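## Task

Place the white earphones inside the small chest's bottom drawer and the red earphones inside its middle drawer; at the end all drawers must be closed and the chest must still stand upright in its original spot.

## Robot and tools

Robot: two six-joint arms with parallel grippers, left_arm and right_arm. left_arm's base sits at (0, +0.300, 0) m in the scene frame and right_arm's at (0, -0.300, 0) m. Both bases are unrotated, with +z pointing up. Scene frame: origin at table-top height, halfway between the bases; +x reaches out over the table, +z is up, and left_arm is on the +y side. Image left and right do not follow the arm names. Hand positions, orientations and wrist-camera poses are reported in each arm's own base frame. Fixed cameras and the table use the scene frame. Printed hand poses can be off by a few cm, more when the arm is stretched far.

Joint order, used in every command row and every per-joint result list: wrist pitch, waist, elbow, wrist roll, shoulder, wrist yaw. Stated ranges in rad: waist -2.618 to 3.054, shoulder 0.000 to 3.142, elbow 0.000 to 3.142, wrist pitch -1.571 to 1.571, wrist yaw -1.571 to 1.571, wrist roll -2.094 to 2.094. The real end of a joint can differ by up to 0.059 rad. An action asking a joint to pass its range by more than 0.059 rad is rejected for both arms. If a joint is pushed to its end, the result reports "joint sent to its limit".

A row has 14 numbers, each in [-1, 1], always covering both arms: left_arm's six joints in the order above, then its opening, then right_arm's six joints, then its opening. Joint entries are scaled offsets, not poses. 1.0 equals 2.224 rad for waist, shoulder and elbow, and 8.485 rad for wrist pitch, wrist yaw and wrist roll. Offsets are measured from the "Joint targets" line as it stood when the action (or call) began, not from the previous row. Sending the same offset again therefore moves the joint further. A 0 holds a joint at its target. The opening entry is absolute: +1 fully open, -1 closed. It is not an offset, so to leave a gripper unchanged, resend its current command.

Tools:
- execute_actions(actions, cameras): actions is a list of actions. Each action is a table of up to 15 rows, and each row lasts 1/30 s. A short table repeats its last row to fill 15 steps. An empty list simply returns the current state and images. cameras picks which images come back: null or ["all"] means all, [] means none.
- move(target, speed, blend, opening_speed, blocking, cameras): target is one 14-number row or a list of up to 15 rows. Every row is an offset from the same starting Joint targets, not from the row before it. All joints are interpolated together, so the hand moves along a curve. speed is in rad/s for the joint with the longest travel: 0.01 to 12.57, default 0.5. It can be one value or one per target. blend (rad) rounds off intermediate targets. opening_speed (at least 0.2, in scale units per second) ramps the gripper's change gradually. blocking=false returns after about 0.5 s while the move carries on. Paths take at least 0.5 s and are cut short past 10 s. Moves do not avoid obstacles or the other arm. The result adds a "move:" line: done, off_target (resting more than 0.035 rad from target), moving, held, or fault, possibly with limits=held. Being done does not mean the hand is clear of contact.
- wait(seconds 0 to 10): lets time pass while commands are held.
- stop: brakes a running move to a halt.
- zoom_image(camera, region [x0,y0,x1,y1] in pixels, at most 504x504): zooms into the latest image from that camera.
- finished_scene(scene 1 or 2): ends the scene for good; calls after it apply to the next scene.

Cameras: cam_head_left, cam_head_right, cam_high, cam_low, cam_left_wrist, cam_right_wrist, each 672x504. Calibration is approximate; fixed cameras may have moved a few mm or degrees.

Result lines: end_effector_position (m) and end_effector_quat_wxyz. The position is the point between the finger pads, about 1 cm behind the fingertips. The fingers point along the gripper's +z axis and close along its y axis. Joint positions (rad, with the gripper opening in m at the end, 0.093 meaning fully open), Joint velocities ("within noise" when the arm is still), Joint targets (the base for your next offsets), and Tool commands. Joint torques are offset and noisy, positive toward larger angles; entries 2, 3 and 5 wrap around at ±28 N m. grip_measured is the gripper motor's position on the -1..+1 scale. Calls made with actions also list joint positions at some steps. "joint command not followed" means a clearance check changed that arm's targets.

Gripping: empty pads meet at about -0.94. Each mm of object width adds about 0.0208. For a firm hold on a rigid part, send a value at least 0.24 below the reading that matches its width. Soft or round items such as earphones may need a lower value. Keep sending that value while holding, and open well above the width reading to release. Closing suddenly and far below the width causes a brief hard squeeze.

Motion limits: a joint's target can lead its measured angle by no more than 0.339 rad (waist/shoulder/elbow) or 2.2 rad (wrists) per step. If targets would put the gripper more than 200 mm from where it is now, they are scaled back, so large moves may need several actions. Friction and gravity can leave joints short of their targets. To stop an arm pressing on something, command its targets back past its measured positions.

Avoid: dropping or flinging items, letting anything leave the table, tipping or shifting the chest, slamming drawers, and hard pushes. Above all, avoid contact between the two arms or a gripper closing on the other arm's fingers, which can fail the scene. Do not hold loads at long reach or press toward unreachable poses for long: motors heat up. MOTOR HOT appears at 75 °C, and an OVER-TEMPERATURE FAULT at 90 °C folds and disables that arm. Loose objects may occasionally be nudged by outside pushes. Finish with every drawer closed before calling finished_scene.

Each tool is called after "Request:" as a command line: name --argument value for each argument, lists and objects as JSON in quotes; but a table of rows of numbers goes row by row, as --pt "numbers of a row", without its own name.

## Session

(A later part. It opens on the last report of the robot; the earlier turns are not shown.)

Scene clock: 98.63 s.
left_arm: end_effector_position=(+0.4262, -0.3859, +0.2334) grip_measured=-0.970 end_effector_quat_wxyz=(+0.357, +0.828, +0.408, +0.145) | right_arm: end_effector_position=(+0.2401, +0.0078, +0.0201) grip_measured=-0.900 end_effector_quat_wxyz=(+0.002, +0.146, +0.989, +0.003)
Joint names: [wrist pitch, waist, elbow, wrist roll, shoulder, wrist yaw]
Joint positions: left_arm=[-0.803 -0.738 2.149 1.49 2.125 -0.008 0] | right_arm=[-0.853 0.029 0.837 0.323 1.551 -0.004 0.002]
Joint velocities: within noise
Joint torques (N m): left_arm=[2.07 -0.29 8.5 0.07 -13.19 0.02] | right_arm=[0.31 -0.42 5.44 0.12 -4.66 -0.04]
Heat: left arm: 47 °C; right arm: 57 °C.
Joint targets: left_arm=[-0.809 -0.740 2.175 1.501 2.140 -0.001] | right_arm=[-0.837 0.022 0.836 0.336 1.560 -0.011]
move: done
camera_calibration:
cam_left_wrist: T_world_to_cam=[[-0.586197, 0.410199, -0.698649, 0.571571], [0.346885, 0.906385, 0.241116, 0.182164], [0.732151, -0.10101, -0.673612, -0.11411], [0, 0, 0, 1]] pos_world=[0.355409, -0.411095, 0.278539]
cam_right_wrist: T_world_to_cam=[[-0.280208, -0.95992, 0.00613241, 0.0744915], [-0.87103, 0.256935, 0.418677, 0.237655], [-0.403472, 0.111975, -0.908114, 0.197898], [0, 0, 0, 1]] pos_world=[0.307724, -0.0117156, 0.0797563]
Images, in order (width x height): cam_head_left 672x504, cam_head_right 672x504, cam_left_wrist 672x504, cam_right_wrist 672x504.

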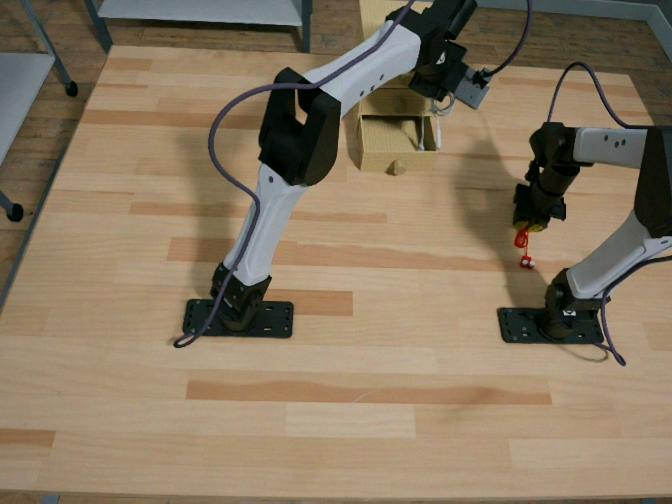

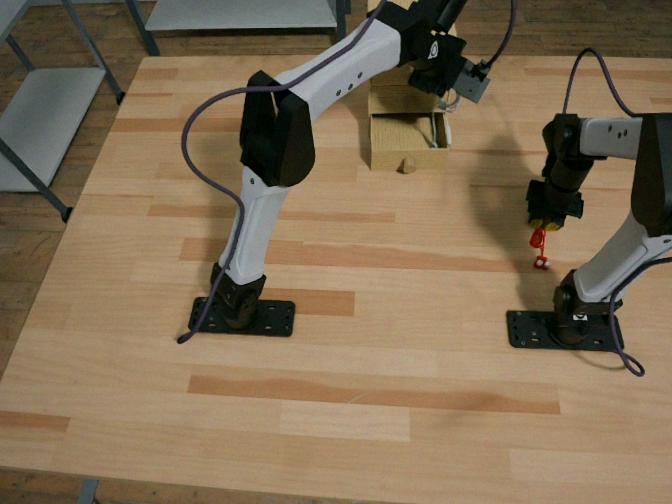

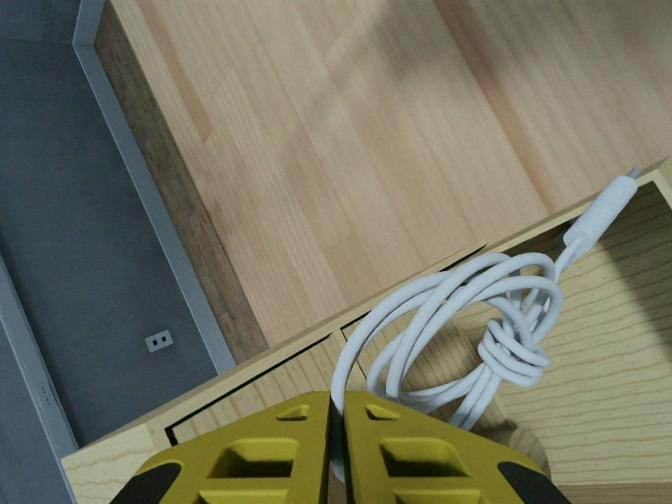

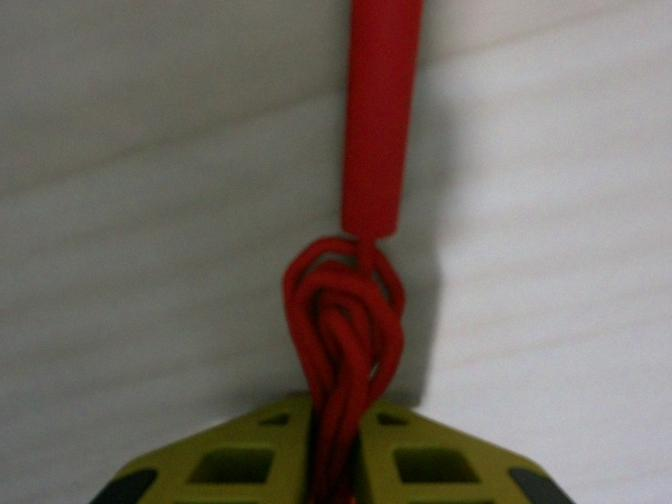

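Request:
move --pt "0.0099 0.0288 -0.1169 0 -0.0787 0 -1 -0.0499 0 0.1457 0 -0.0517 0 -1" --pt "-0.0048 0.0288 -0.0922 0 0.0067 0 -1 -0.0499 0 0.1457 0 -0.0517 0 -1" --speed 0.4 --cameras '["cam_left_wrist","cam_right_wrist","cam_head_left","cam_head_right"]'

Request:
zoom_image --camera "cam_head_left" --region '[330, 60, 470, 200]'

Scene clock: 102.33 s.
left_arm: end_effector_position=(+0.4184, -0.3378, +0.1290) grip_measured=-0.970 end_effector_quat_wxyz=(+0.232, +0.855, +0.452, +0.103) | right_arm: end_effector_position=(+0.2415, +0.0079, +0.1101) grip_measured=-0.916 end_effector_quat_wxyz=(-0.007, +0.146, +0.989, +0.001)
Joint names: [wrist pitch, waist, elbow, wrist roll, shoulder, wrist yaw]
Joint positions: left_arm=[-0.844 -0.682 1.945 1.49 2.158 -0.008 0] | right_arm=[-1.25 0.029 1.137 0.323 1.471 -0.005 0.001]
Joint velocities: within noise
Joint torques (N m): left_arm=[1.54 0.36 8.24 0.07 -15.06 0.07] | right_arm=[0.08 -0.25 8.64 0.16 -7.31 -0.07]
Heat: left arm: 48 °C; right arm: 57 °C.
Joint targets: left_arm=[-0.850 -0.676 1.970 1.500 2.155 -0.001] | right_arm=[-1.260 0.022 1.160 0.336 1.445 -0.012]
move: done
camera_calibration:
cam_left_wrist: T_world_to_cam=[[-0.735941, 0.479848, -0.477636, 0.532055], [0.356881, 0.874443, 0.32861, 0.14016], [0.575349, 0.0713783, -0.814788, -0.0318349], [0, 0, 0, 1]] pos_world=[0.359857, -0.375595, 0.182132]
cam_right_wrist: T_world_to_cam=[[-0.280037, -0.959923, 0.0112717, 0.0737819], [-0.86352, 0.257008, 0.433912, 0.197572], [-0.419419, 0.111778, -0.900885, 0.283261], [0, 0, 0, 1]] pos_world=[0.310074, -0.0116149, 0.168625]
Images, in order (width x height): cam_head_left 672x504, cam_head_right 672x504, cam_left_wrist 672x504, cam_right_wrist 672x504.

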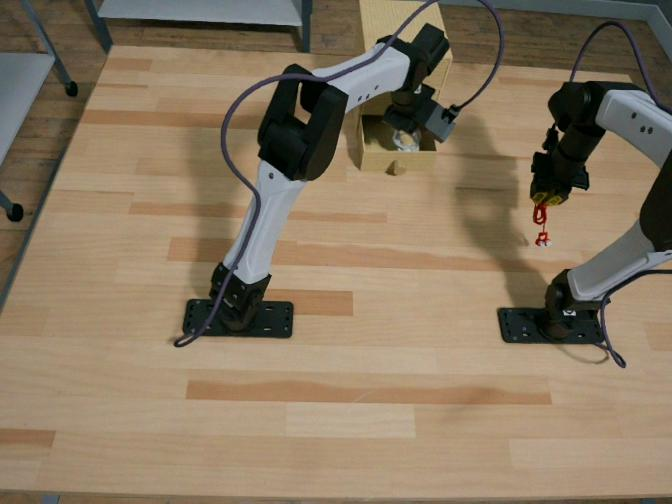

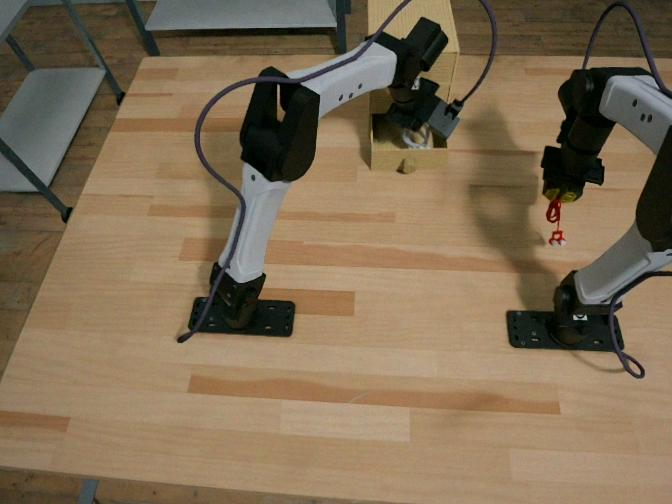

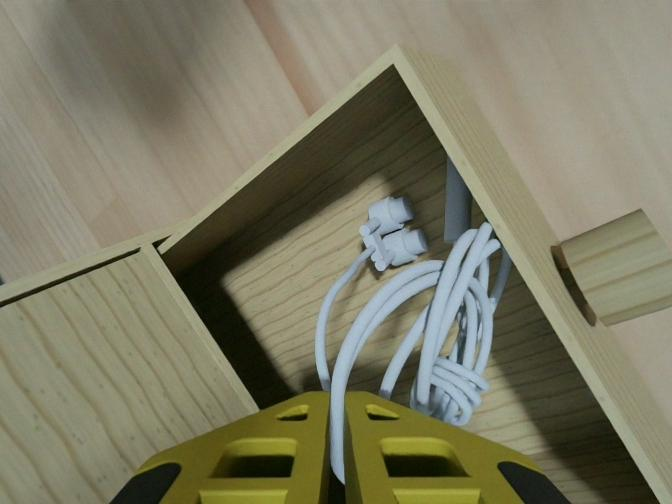

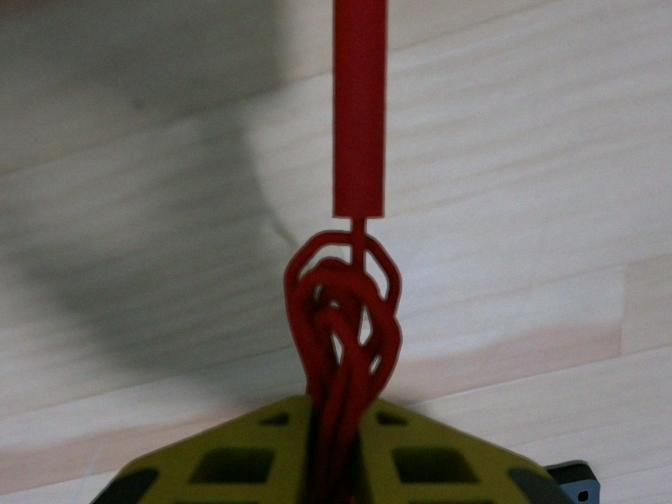

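Scaled by 3.600 from the camera's 672x504 image, which has a finer 960x720 frame.

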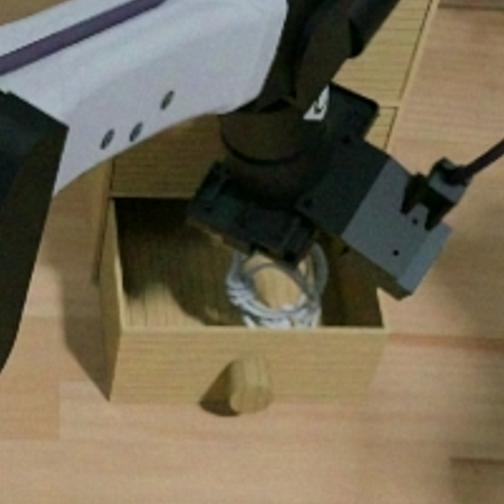

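Request:
move --pt "0.0206 0 -0.0742 0 0.0045 0 -1 0 0 0 0 0 0 -1" --pt "0.0206 0 -0.0742 0 0.0045 0 -0.6 0 0 0 0 0 0 -1" --pt "0.0147 0 -0.0247 0 -0.0854 0 -0.6 0 0 0 0 0 0 -1" --pt "0.0412 0 -0.2563 0 -0.3844 0 -0.6 0 0 0 0 0 0 -1" --speed '[0.3,0.3,0.4,0.8]' --blend '[0,0,0.05,0]' --opening_speed 0.8

Request:
zoom_image --camera "cam_head_left" --region '[330, 60, 470, 200]'

Scene clock: 109.13 s.
left_arm: end_effector_position=(+0.3188, -0.2570, +0.3600) grip_measured=-0.601 end_effector_quat_wxyz=(+0.506, +0.737, +0.390, +0.220) | right_arm: end_effector_position=(+0.2414, +0.0079, +0.1101) grip_measured=-0.916 end_effector_quat_wxyz=(-0.007, +0.146, +0.989, +0.001)
Joint names: [wrist pitch, waist, elbow, wrist roll, shoulder, wrist yaw]
Joint positions: left_arm=[-0.512 -0.682 1.411 1.492 1.3 -0.008 0.016] | right_arm=[-1.25 0.029 1.137 0.323 1.471 -0.005 0.001]
Joint velocities: within noise
Joint torques (N m): left_arm=[2.7 0.28 5.52 0.06 -5.81 0.02] | right_arm=[0.05 -0.2 8.66 0.14 -7.51 -0.04]
Heat: left arm: 49 °C; right arm: 56 °C.
Joint targets: left_arm=[-0.501 -0.676 1.400 1.501 1.299 -0.001] | right_arm=[-1.260 0.022 1.160 0.336 1.445 -0.012]
move: done
camera_calibration:
cam_left_wrist: T_world_to_cam=[[-0.368564, 0.183336, -0.911344, 0.493087], [0.245843, 0.964678, 0.0946415, 0.171985], [0.896505, -0.189167, -0.400618, -0.110559], [0, 0, 0, 1]] pos_world=[0.238569, -0.277225, 0.388803]
cam_right_wrist: T_world_to_cam=[[-0.280046, -0.959919, 0.0113716, 0.0737402], [-0.863379, 0.257025, 0.434183, 0.197397], [-0.419704, 0.111773, -0.900753, 0.283285], [0, 0, 0, 1]] pos_world=[0.309975, -0.0116149, 0.168625]

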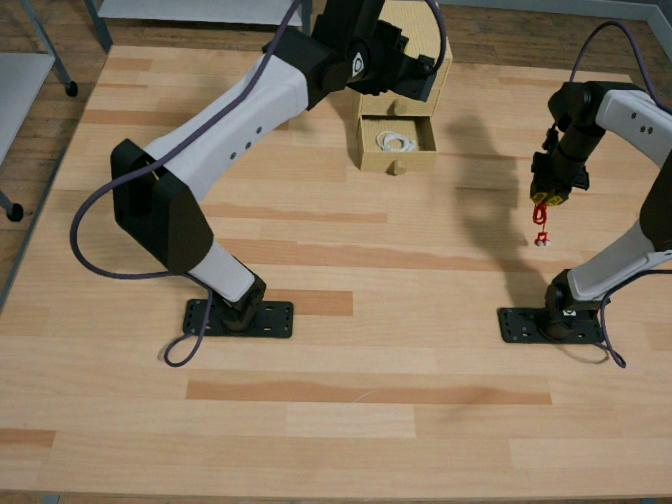

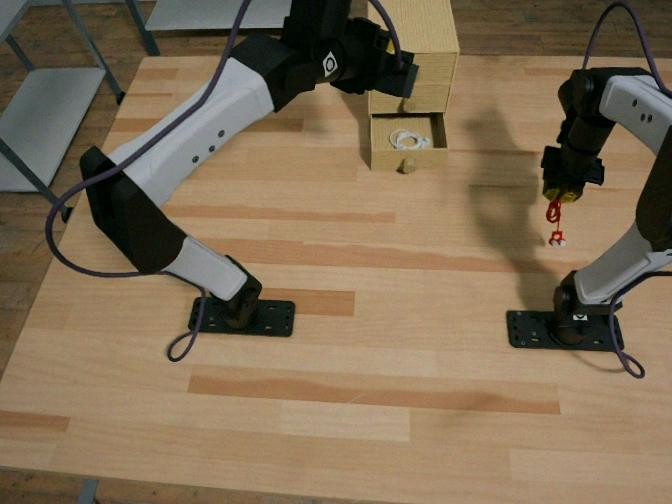

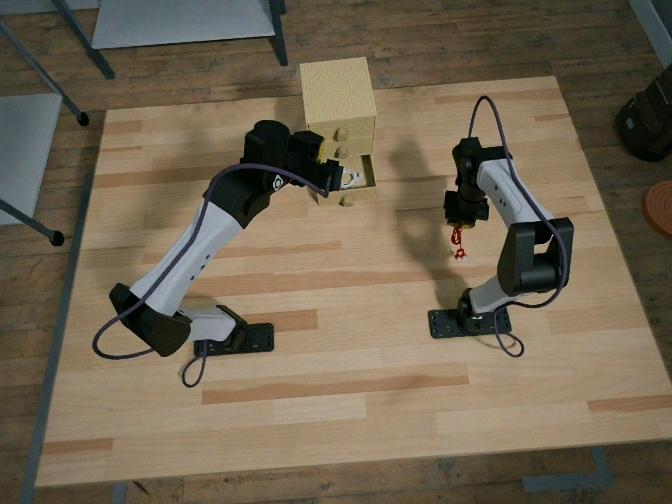

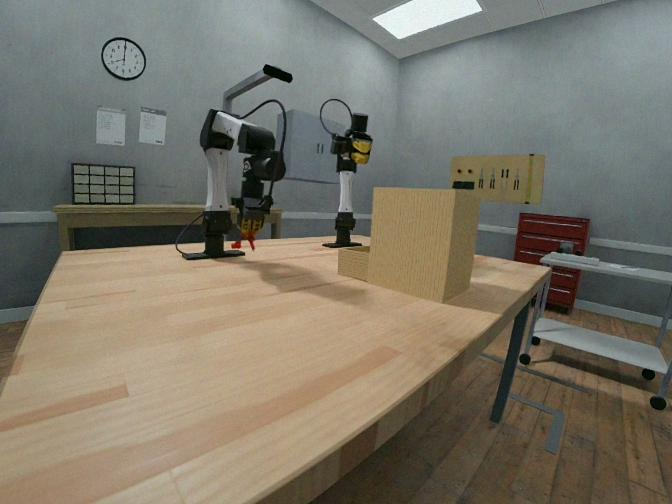

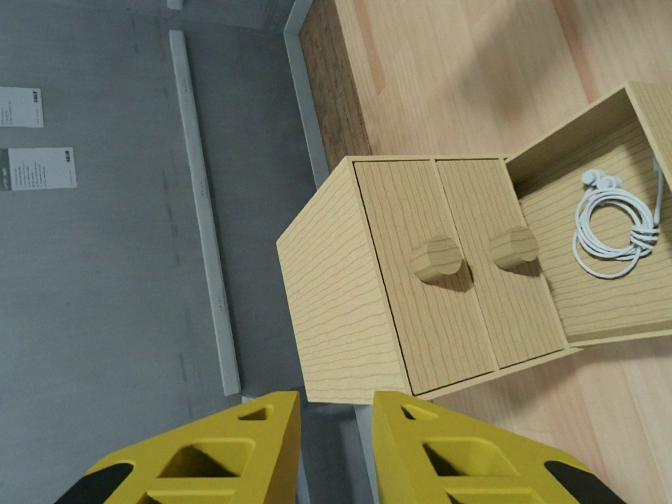

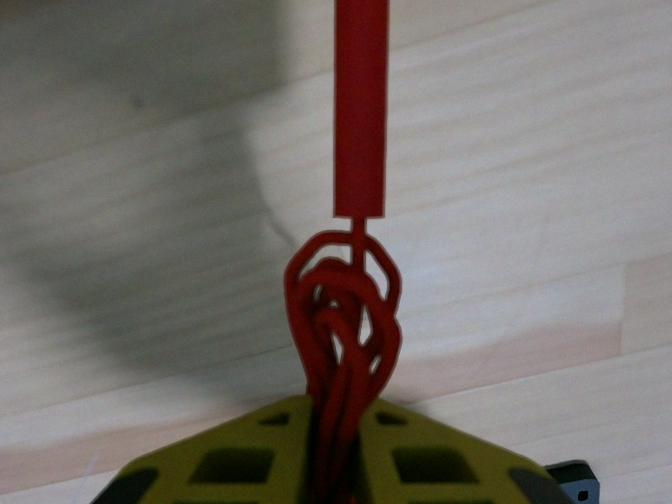

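Scaled by 3.600 from the camera's 672x504 image, which has a finer 960x720 frame.

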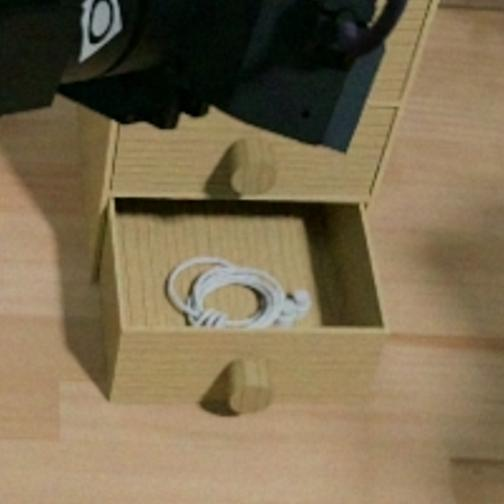

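Request:
move --pt "0.1062 -0.2446 -0.3147 -0.2358 0.0904 -0.1177 1 0 0 0 0 0 0 -1" --pt "0.1183 -0.2455 -0.2213 -0.2515 0.3503 -0.1408 1 0 0 0 0 0 0 -1" --speed '[1.2,0.6]' --blend '[0.05,0]' --cameras '["cam_left_wrist","cam_head_left"]'

Scene clock: 113.17 s.
left_arm: end_effector_position=(+0.2859, -0.3215, +0.0531) grip_measured=+1.000 end_effector_quat_wxyz=(+0.616, -0.006, +0.787, +0.027) | right_arm: end_effector_position=(+0.2413, +0.0079, +0.1101) grip_measured=-0.916 end_effector_quat_wxyz=(-0.007, +0.146, +0.989, +0.001)
Joint names: [wrist pitch, waist, elbow, wrist roll, shoulder, wrist yaw]
Joint positions: left_arm=[0.492 -1.215 0.889 -0.618 2.073 -1.185 0.093] | right_arm=[-1.251 0.029 1.137 0.323 1.471 -0.005 0.001]
Joint velocities: within noise
Joint torques (N m): left_arm=[1.98 -0.7 5.72 -0.15 -10.7 -0.67] | right_arm=[0.02 -0.31 8.55 0.1 -7.43 0.02]
Heat: left arm: 48 °C; right arm: 56 °C.
Joint targets: left_arm=[0.503 -1.222 0.907 -0.633 2.079 -1.195] | right_arm=[-1.260 0.022 1.160 0.336 1.445 -0.012]
move: done
camera_calibration:
cam_left_wrist: T_world_to_cam=[[0.0319608, -0.999255, -0.0216269, -0.328848], [-0.621099, -0.00290343, -0.783727, 0.254741], [0.78308, 0.038481, -0.620729, -0.0989538], [0, 0, 0, 1]] pos_world=[0.246218, -0.324055, 0.131112]
Images, in order (width x height): cam_head_left 672x504, cam_left_wrist 672x504.

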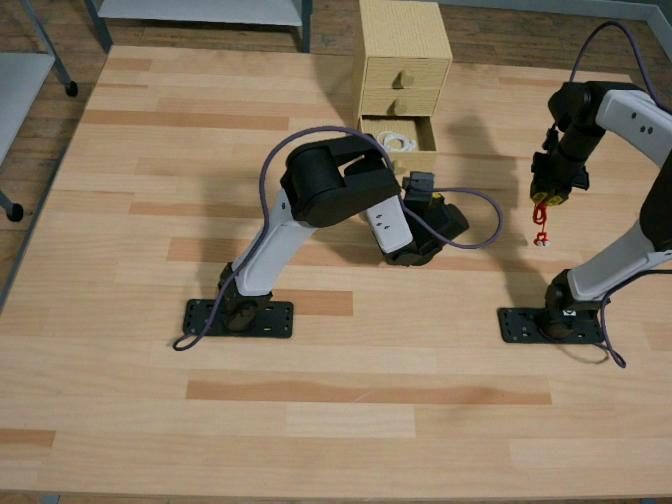

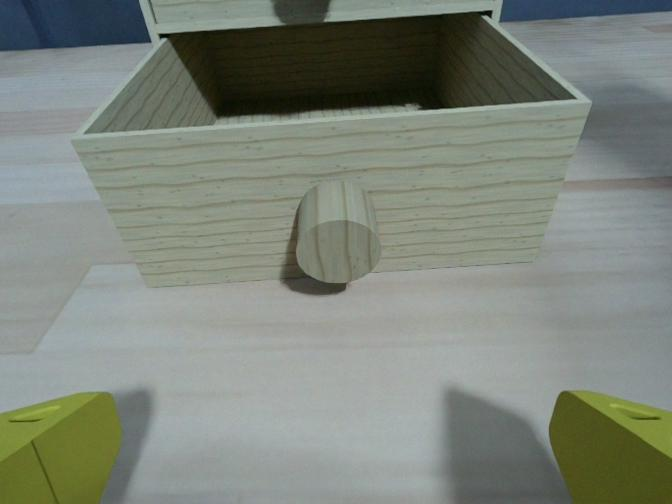

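Request:
move --pt "0.0242 0.0852 0.0495 0.0272 0.0445 0.019 1 0 0 0 0 0 0 -1" --pt "0.0269 0.1387 0.107 0.0376 0.08 0.0317 1 0 0 0 0 0 0 -1" --pt "0.0207 0.1978 0.2091 0.046 0.1344 0.0463 1 0 0 0 0 0 0 -1" --speed '[0.4,0.3,0.25]' --blend '[0.03,0.03,0]' --cameras '["cam_left_wrist","cam_head_left","cam_head_right"]'

Request:
zoom_image --camera "cam_head_right" --region '[340, 20, 490, 160]'

Scene clock: 116.30 s.
left_arm: end_effector_position=(+0.4797, -0.3184, +0.0620) grip_measured=+1.000 end_effector_quat_wxyz=(+0.624, -0.025, +0.781, +0.018) | right_arm: end_effector_position=(+0.2413, +0.0079, +0.1101) grip_measured=-0.916 end_effector_quat_wxyz=(-0.007, +0.146, +0.989, +0.001)
Joint names: [wrist pitch, waist, elbow, wrist roll, shoulder, wrist yaw]
Joint positions: left_arm=[0.68 -0.805 1.335 -0.259 2.353 -0.838 0.093] | right_arm=[-1.251 0.029 1.137 0.323 1.471 -0.005 0.001]
Joint velocities: within noise
Joint torques (N m): left_arm=[2.36 1.8 8.36 0.15 -12.71 0.11] | right_arm=[0.09 -0.05 8.72 0.16 -7.49 -0.05]
Heat: left arm: 48 °C; right arm: 56 °C.
Joint targets: left_arm=[0.679 -0.782 1.373 -0.243 2.378 -0.803] | right_arm=[-1.260 0.022 1.160 0.336 1.445 -0.012]
move: off_target (left_arm); left_arm: the elbow is farthest, 0.037 rad from its target
camera_calibration:
cam_left_wrist: T_world_to_cam=[[0.0501678, -0.9986, 0.0167605, -0.342711], [-0.603826, -0.0436938, -0.795918, 0.361609], [0.795536, 0.029809, -0.605172, -0.254928], [0, 0, 0, 1]] pos_world=[0.438346, -0.318832, 0.13928]
Images, in order (width x height): cam_head_left 672x504, cam_head_right 672x504, cam_left_wrist 672x504.

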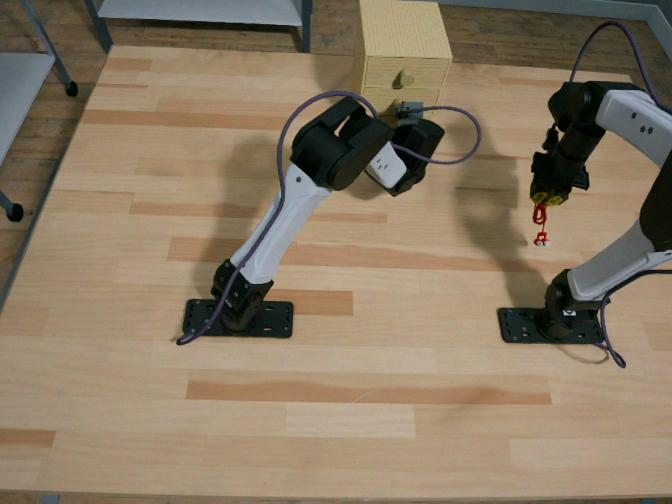

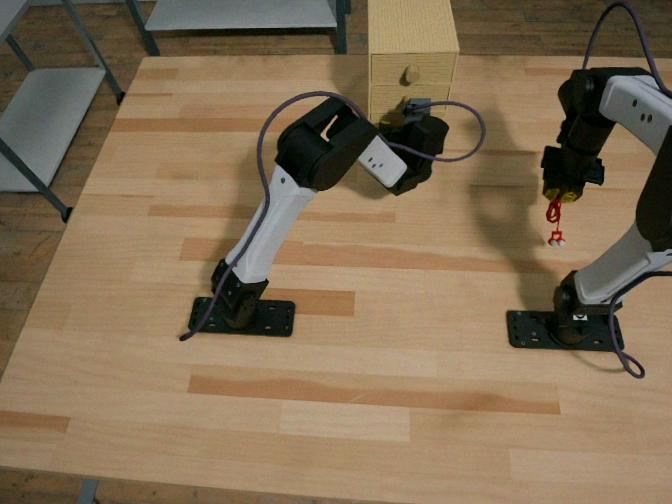

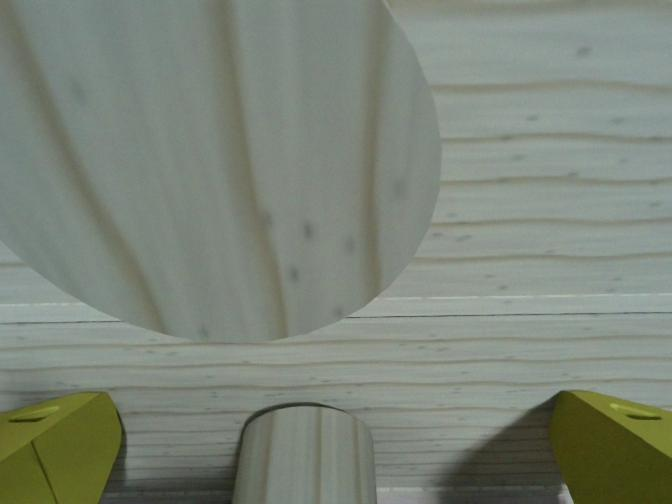

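Scaled by 3.360 from the camera's 672x504 image, which has a finer 960x720 frame.

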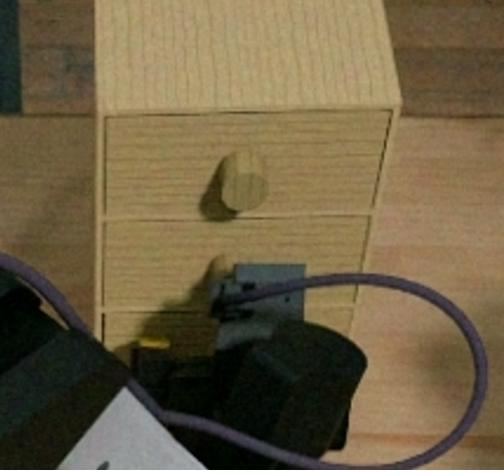

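Request:
move --pt "0.0061 -0.0591 -0.1025 -0.0084 -0.0544 -0.0145 1 0 0 0 0 0 0 -1" --pt "0.0457 -0.0586 -0.1115 0.0286 -0.0913 -0.0184 1 0 0 0 0 0 0 -1" --speed 0.4 --blend '[0.03,0]' --cameras '["cam_left_wrist","cam_head_left","cam_head_right"]'

Request:
zoom_image --camera "cam_head_right" --region '[340, 20, 490, 160]'

Scene clock: 120.57 s.
left_arm: end_effector_position=(+0.4248, -0.3273, +0.1382) grip_measured=+1.000 end_effector_quat_wxyz=(+0.704, -0.012, +0.710, +0.014) | right_arm: end_effector_position=(+0.2413, +0.0079, +0.1101) grip_measured=-0.916 end_effector_quat_wxyz=(-0.007, +0.146, +0.989, +0.001)
Joint names: [wrist pitch, waist, elbow, wrist roll, shoulder, wrist yaw]
Joint positions: left_arm=[1.054 -0.915 1.135 -0.009 2.204 -0.951 0.093] | right_arm=[-1.251 0.029 1.137 0.323 1.471 -0.005 0.001]
Joint velocities: within noise
Joint torques (N m): left_arm=[2.46 0.18 3.99 0.08 -16.4 -0.19] | right_arm=[0.07 -0.42 8.55 0.16 -7.23 -0.07]
Heat: left arm: 49 °C; right arm: 56 °C.
Joint targets: left_arm=[1.066 -0.913 1.125 0.000 2.174 -0.958] | right_arm=[-1.260 0.022 1.160 0.336 1.445 -0.012]
move: done
camera_calibration:
cam_left_wrist: T_world_to_cam=[[0.0218459, -0.999725, 0.00853162, -0.337301], [-0.420815, -0.0169358, -0.906988, 0.335089], [0.906883, 0.0162238, -0.421069, -0.242168], [0, 0, 0, 1]] pos_world=[0.367997, -0.327604, 0.20483]
Images, in order (width x height): cam_head_left 672x504, cam_head_right 672x504, cam_left_wrist 672x504.

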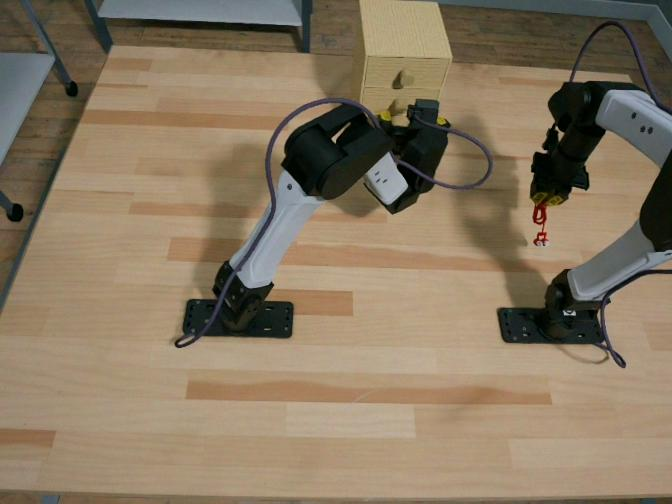

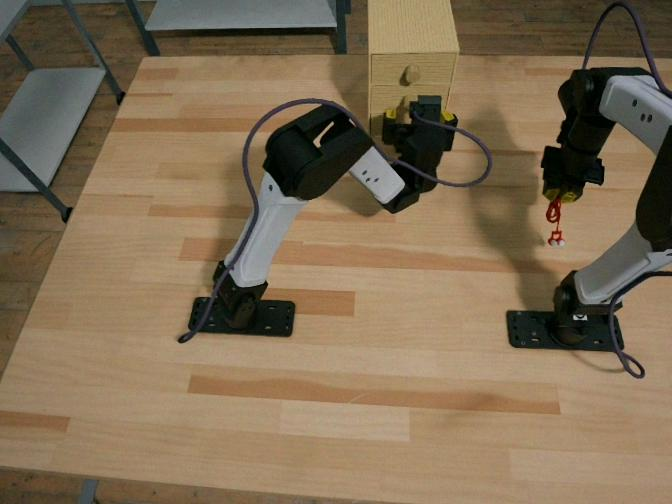

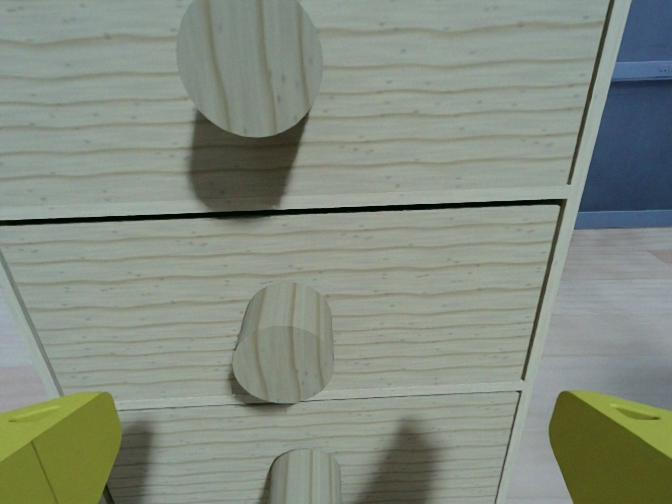

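Scaled by 3.360 from the camera's 672x504 image, which has a finer 960x720 frame.

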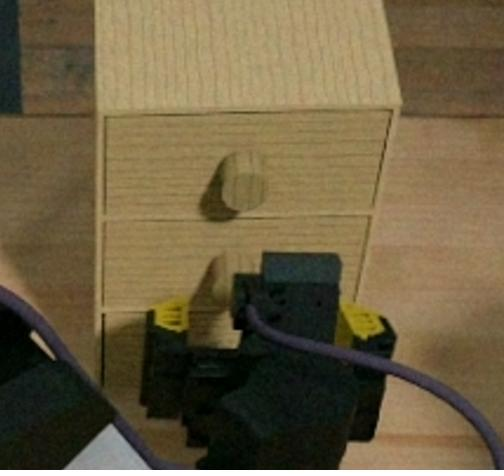

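Request:
move --target '[-0.0013,0.0427,0.0544,0,0.0558,0.0113,1,0,0,0,0,0,0,-1]' --speed 0.3 --cameras '["cam_left_wrist"]'

Scene clock: 122.90 s.
left_arm: end_effector_position=(+0.4685, -0.3096, +0.1255) grip_measured=+1.000 end_effector_quat_wxyz=(+0.705, -0.021, +0.709, +0.021) | right_arm: end_effector_position=(+0.2413, +0.0079, +0.1101) grip_measured=-0.916 end_effector_quat_wxyz=(-0.007, +0.146, +0.989, +0.001)
Joint names: [wrist pitch, waist, elbow, wrist roll, shoulder, wrist yaw]
Joint positions: left_arm=[1.055 -0.816 1.222 -0.008 2.287 -0.875 0.093] | right_arm=[-1.251 0.029 1.137 0.323 1.471 -0.005 0.001]
Joint velocities: within noise
Joint torques (N m): left_arm=[2.37 -0.24 6.95 0.1 -13.26 0.02] | right_arm=[0.06 -0.49 8.62 0.18 -7.47 0]
Heat: left arm: 50 °C; right arm: 56 °C.
Joint targets: left_arm=[1.055 -0.818 1.246 -0.001 2.299 -0.863] | right_arm=[-1.260 0.022 1.160 0.336 1.445 -0.012]
move: done
camera_calibration:
cam_left_wrist: T_world_to_cam=[[0.044331, -0.998957, 0.0109499, -0.331024], [-0.418812, -0.0285345, -0.907625, 0.337791], [0.90699, 0.03565, -0.41964, -0.281631], [0, 0, 0, 1]] pos_world=[0.411582, -0.311, 0.192028]
Images, in order (width x height): cam_left_wrist 672x504.

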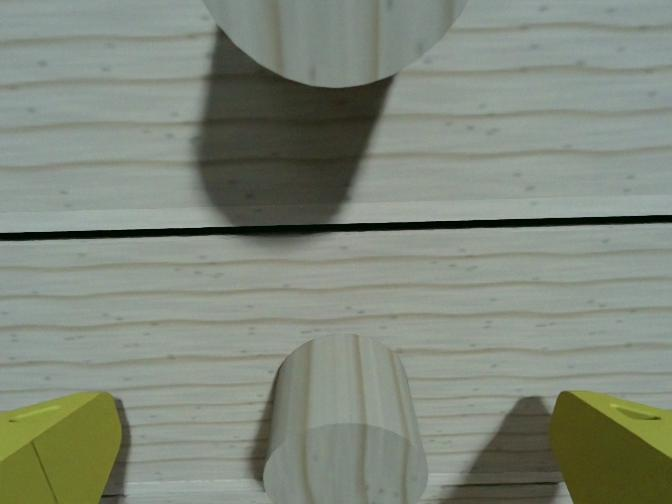

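Request:
move --pt "0 0 0 0 0 0 -0.6 0 0 0 0 0 0 -1" --pt "0.0073 -0.034 -0.0561 0 -0.0281 -0.0089 -0.6 -0.01 0.05 0.25 0 0.1 0 -1" --pt "0.0135 -0.0721 -0.1032 0 -0.0518 -0.0189 -0.6 -0.02 0.09 0.46 0 0.18 0 -1" --pt "0.0181 -0.1087 -0.1383 0 -0.0693 -0.0285 -0.6 -0.0224 0.1025 0.5126 0 0.2023 0 -1" --speed '[0.5,0.8,0.8,0.5]' --blend '[0,0.03,0.03,0]' --opening_speed 1.5

Request:
zoom_image --camera "cam_head_right" --region '[340, 20, 490, 180]'

Scene clock: 128.23 s.
left_arm: end_effector_position=(+0.3584, -0.3208, +0.1200) grip_measured=-0.530 end_effector_quat_wxyz=(+0.705, -0.023, +0.708, +0.025) | right_arm: end_effector_position=(+0.4116, +0.1031, +0.3023) grip_measured=-0.916 end_effector_quat_wxyz=(+0.244, +0.038, +0.966, +0.073)
Joint names: [wrist pitch, waist, elbow, wrist roll, shoulder, wrist yaw]
Joint positions: left_arm=[1.213 -1.05 0.947 -0.005 2.171 -1.118 0.02] | right_arm=[-1.446 0.243 2.274 0.323 1.884 -0.005 0.001]
Joint velocities: within noise
Joint torques (N m): left_arm=[2.12 -0.83 3.34 0.05 -14.78 0.04] | right_arm=[1.02 0.72 8.88 0.13 -7.38 -0.02]
Heat: left arm: 51 °C; right arm: 55 °C.
Joint targets: left_arm=[1.209 -1.060 0.938 0.000 2.145 -1.105] | right_arm=[-1.450 0.250 2.300 0.336 1.895 -0.012]
move: done
camera_calibration:
cam_left_wrist: T_world_to_cam=[[0.052991, -0.998571, 0.00693696, -0.339786], [-0.416848, -0.0284322, -0.908532, 0.285875], [0.90743, 0.0452523, -0.417759, -0.180848], [0, 0, 0, 1]] pos_world=[0.301279, -0.322989, 0.186532]
cam_right_wrist: T_world_to_cam=[[-0.0346316, -0.988756, -0.145471, 0.15997], [-0.997507, 0.043154, -0.0558434, 0.461887], [0.0614932, 0.143175, -0.987785, 0.342154], [0, 0, 0, 1]] pos_world=[0.445235, 0.0892514, 0.387039]

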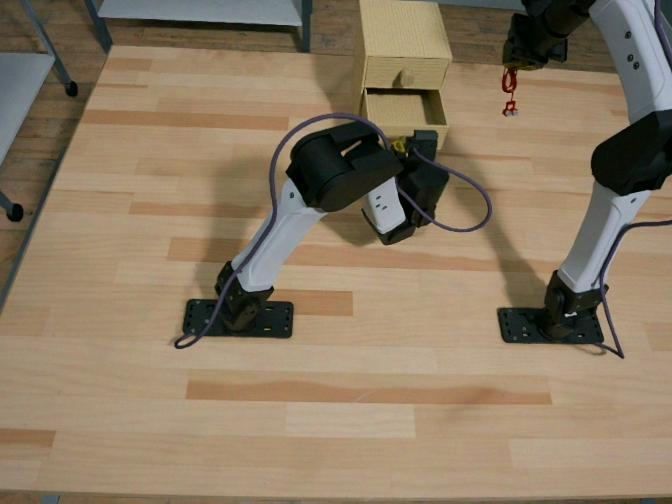

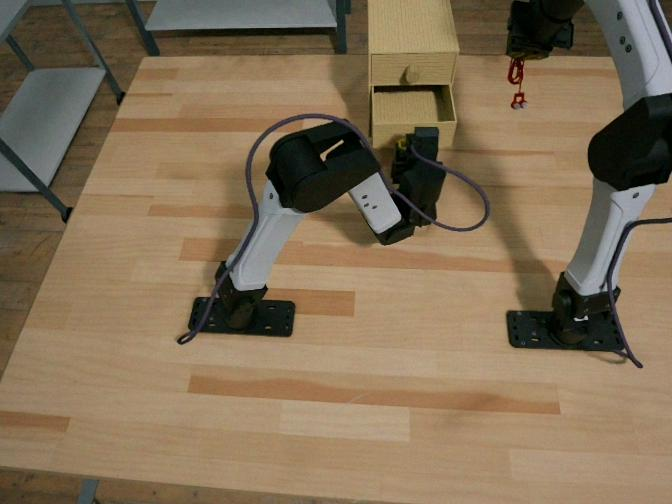

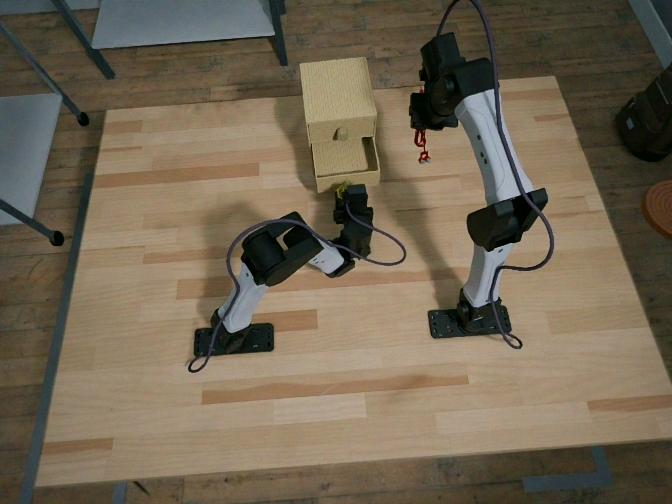

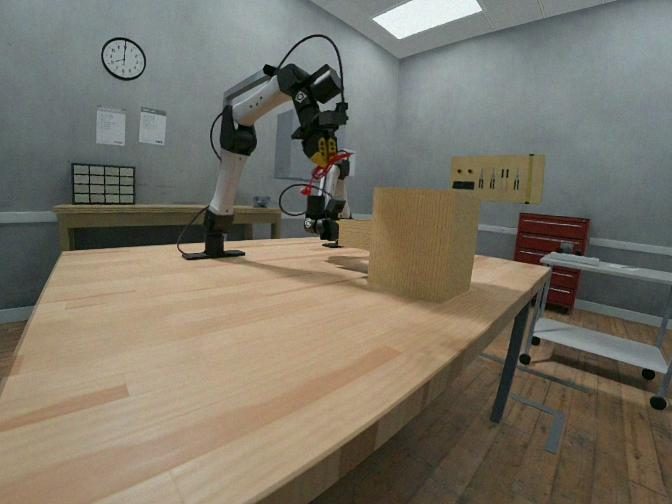

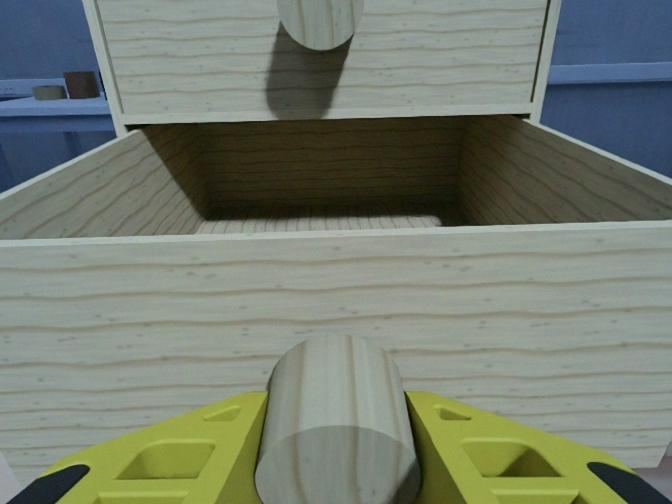

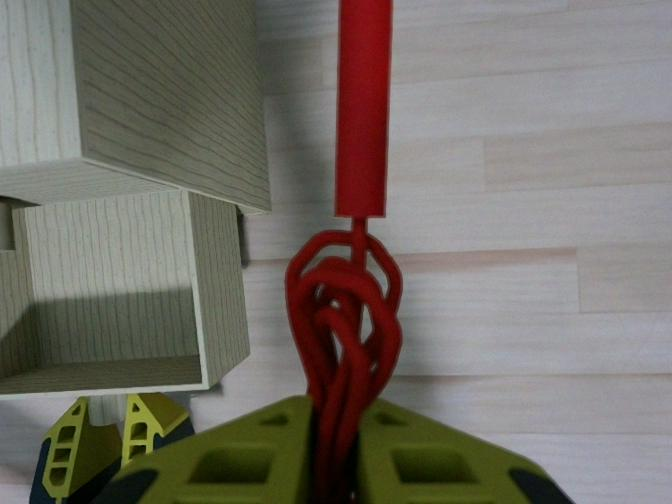

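Scaled by 3.150 from the camera's 672x504 image, which has a finer 960x720 frame.

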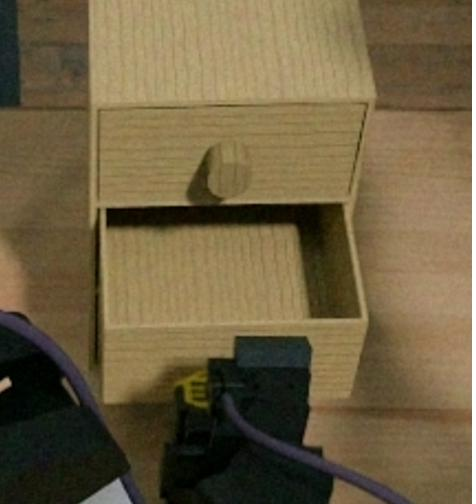

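Request:
move --pt "0 0 0 0 0 0 1 0 0 0 0 0 0 -1" --pt "0.0046 -0.0518 -0.0355 0 -0.0179 -0.0136 1 0 0 0 0 0 0 -1" --pt "0.0046 -0.0518 -0.0355 0 -0.0179 -0.0136 1 0.0495 0.1565 -0.045 -0.1516 0.0517 0.0014 -1" --speed '[0.5,0.5,0.7]' --blend '[0,0.02,0]' --opening_speed 2.5

Request:
zoom_image --camera "cam_head_left" --region '[330, 20, 490, 180]'

Scene clock: 134.13 s.
left_arm: end_effector_position=(+0.3075, -0.3325, +0.1159) grip_measured=+1.000 end_effector_quat_wxyz=(+0.702, -0.001, +0.712, +0.023) | right_arm: end_effector_position=(+0.4279, +0.2902, +0.2778) grip_measured=-0.917 end_effector_quat_wxyz=(-0.345, +0.650, -0.675, +0.057)
Joint names: [wrist pitch, waist, elbow, wrist roll, shoulder, wrist yaw]
Joint positions: left_arm=[1.227 -1.18 0.868 -0.005 2.134 -1.213 0.093] | right_arm=[-1.055 0.594 2.199 -0.937 2 -0.005 0.001]
Joint velocities: within noise
Joint torques (N m): left_arm=[2.32 0.38 3.17 0.05 -14.41 -0.21] | right_arm=[1.63 0.7 7.3 -0.12 -9.33 0.04]
Heat: left arm: 52 °C; right arm: 55 °C.
Joint targets: left_arm=[1.248 -1.175 0.859 -0.001 2.105 -1.220] | right_arm=[-1.030 0.598 2.200 -0.951 2.010 0.000]
move: done
camera_calibration:
cam_left_wrist: T_world_to_cam=[[0.0182764, -0.999629, -0.0201827, -0.335224], [-0.426719, 0.0104567, -0.904324, 0.275997], [0.9042, 0.0251401, -0.426369, -0.140663], [0, 0, 0, 1]] pos_world=[0.251087, -0.33445, 0.182851]
cam_right_wrist: T_world_to_cam=[[0.830128, -0.144006, 0.538655, -0.463202], [-0.149136, -0.98822, -0.0343595, 0.398981], [0.537257, -0.05181, -0.841826, 0.102605], [0, 0, 0, 1]] pos_world=[0.388894, 0.332893, 0.34959]

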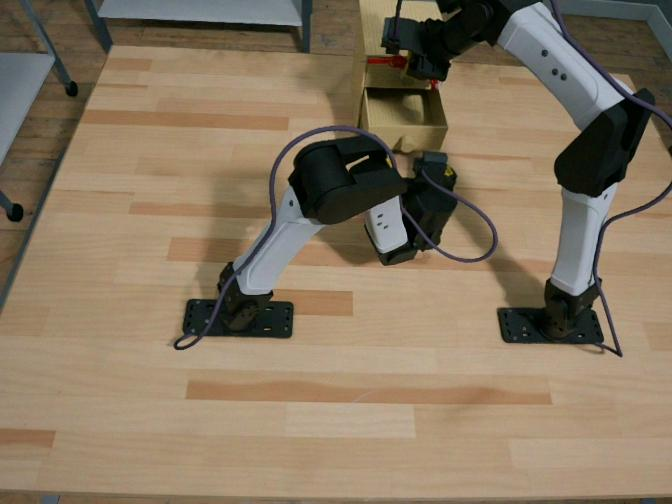

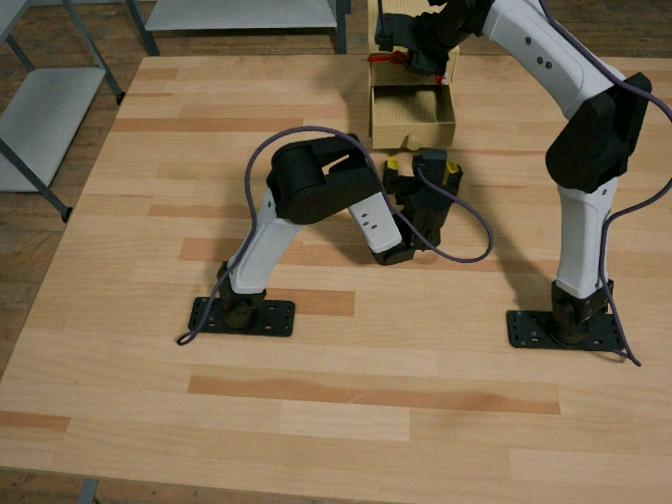

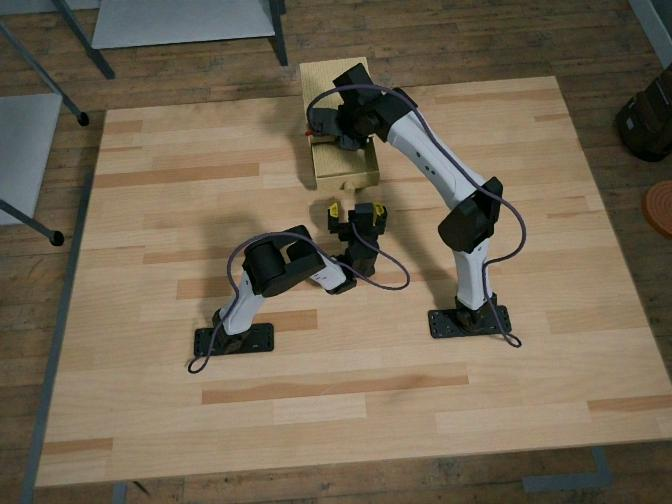

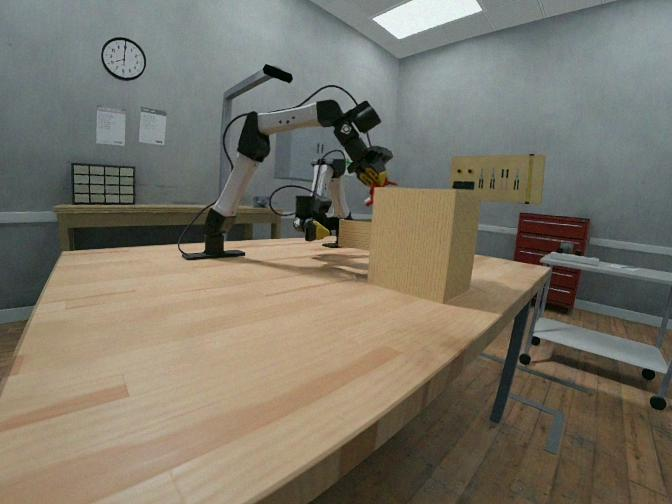

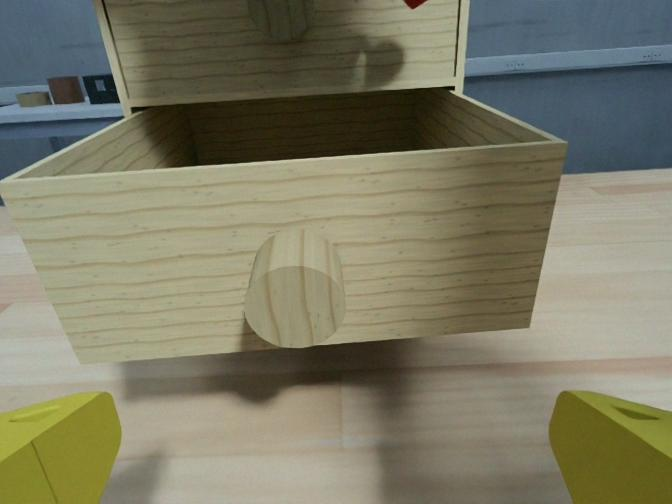

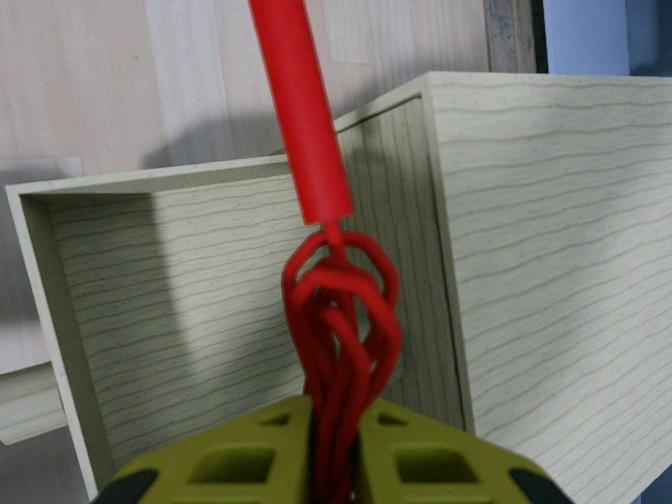

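Scaled by 3.150 from the camera's 672x504 image, which has a finer 960x720 frame.

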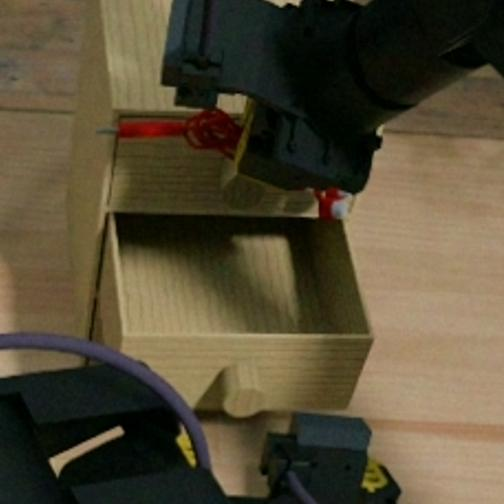

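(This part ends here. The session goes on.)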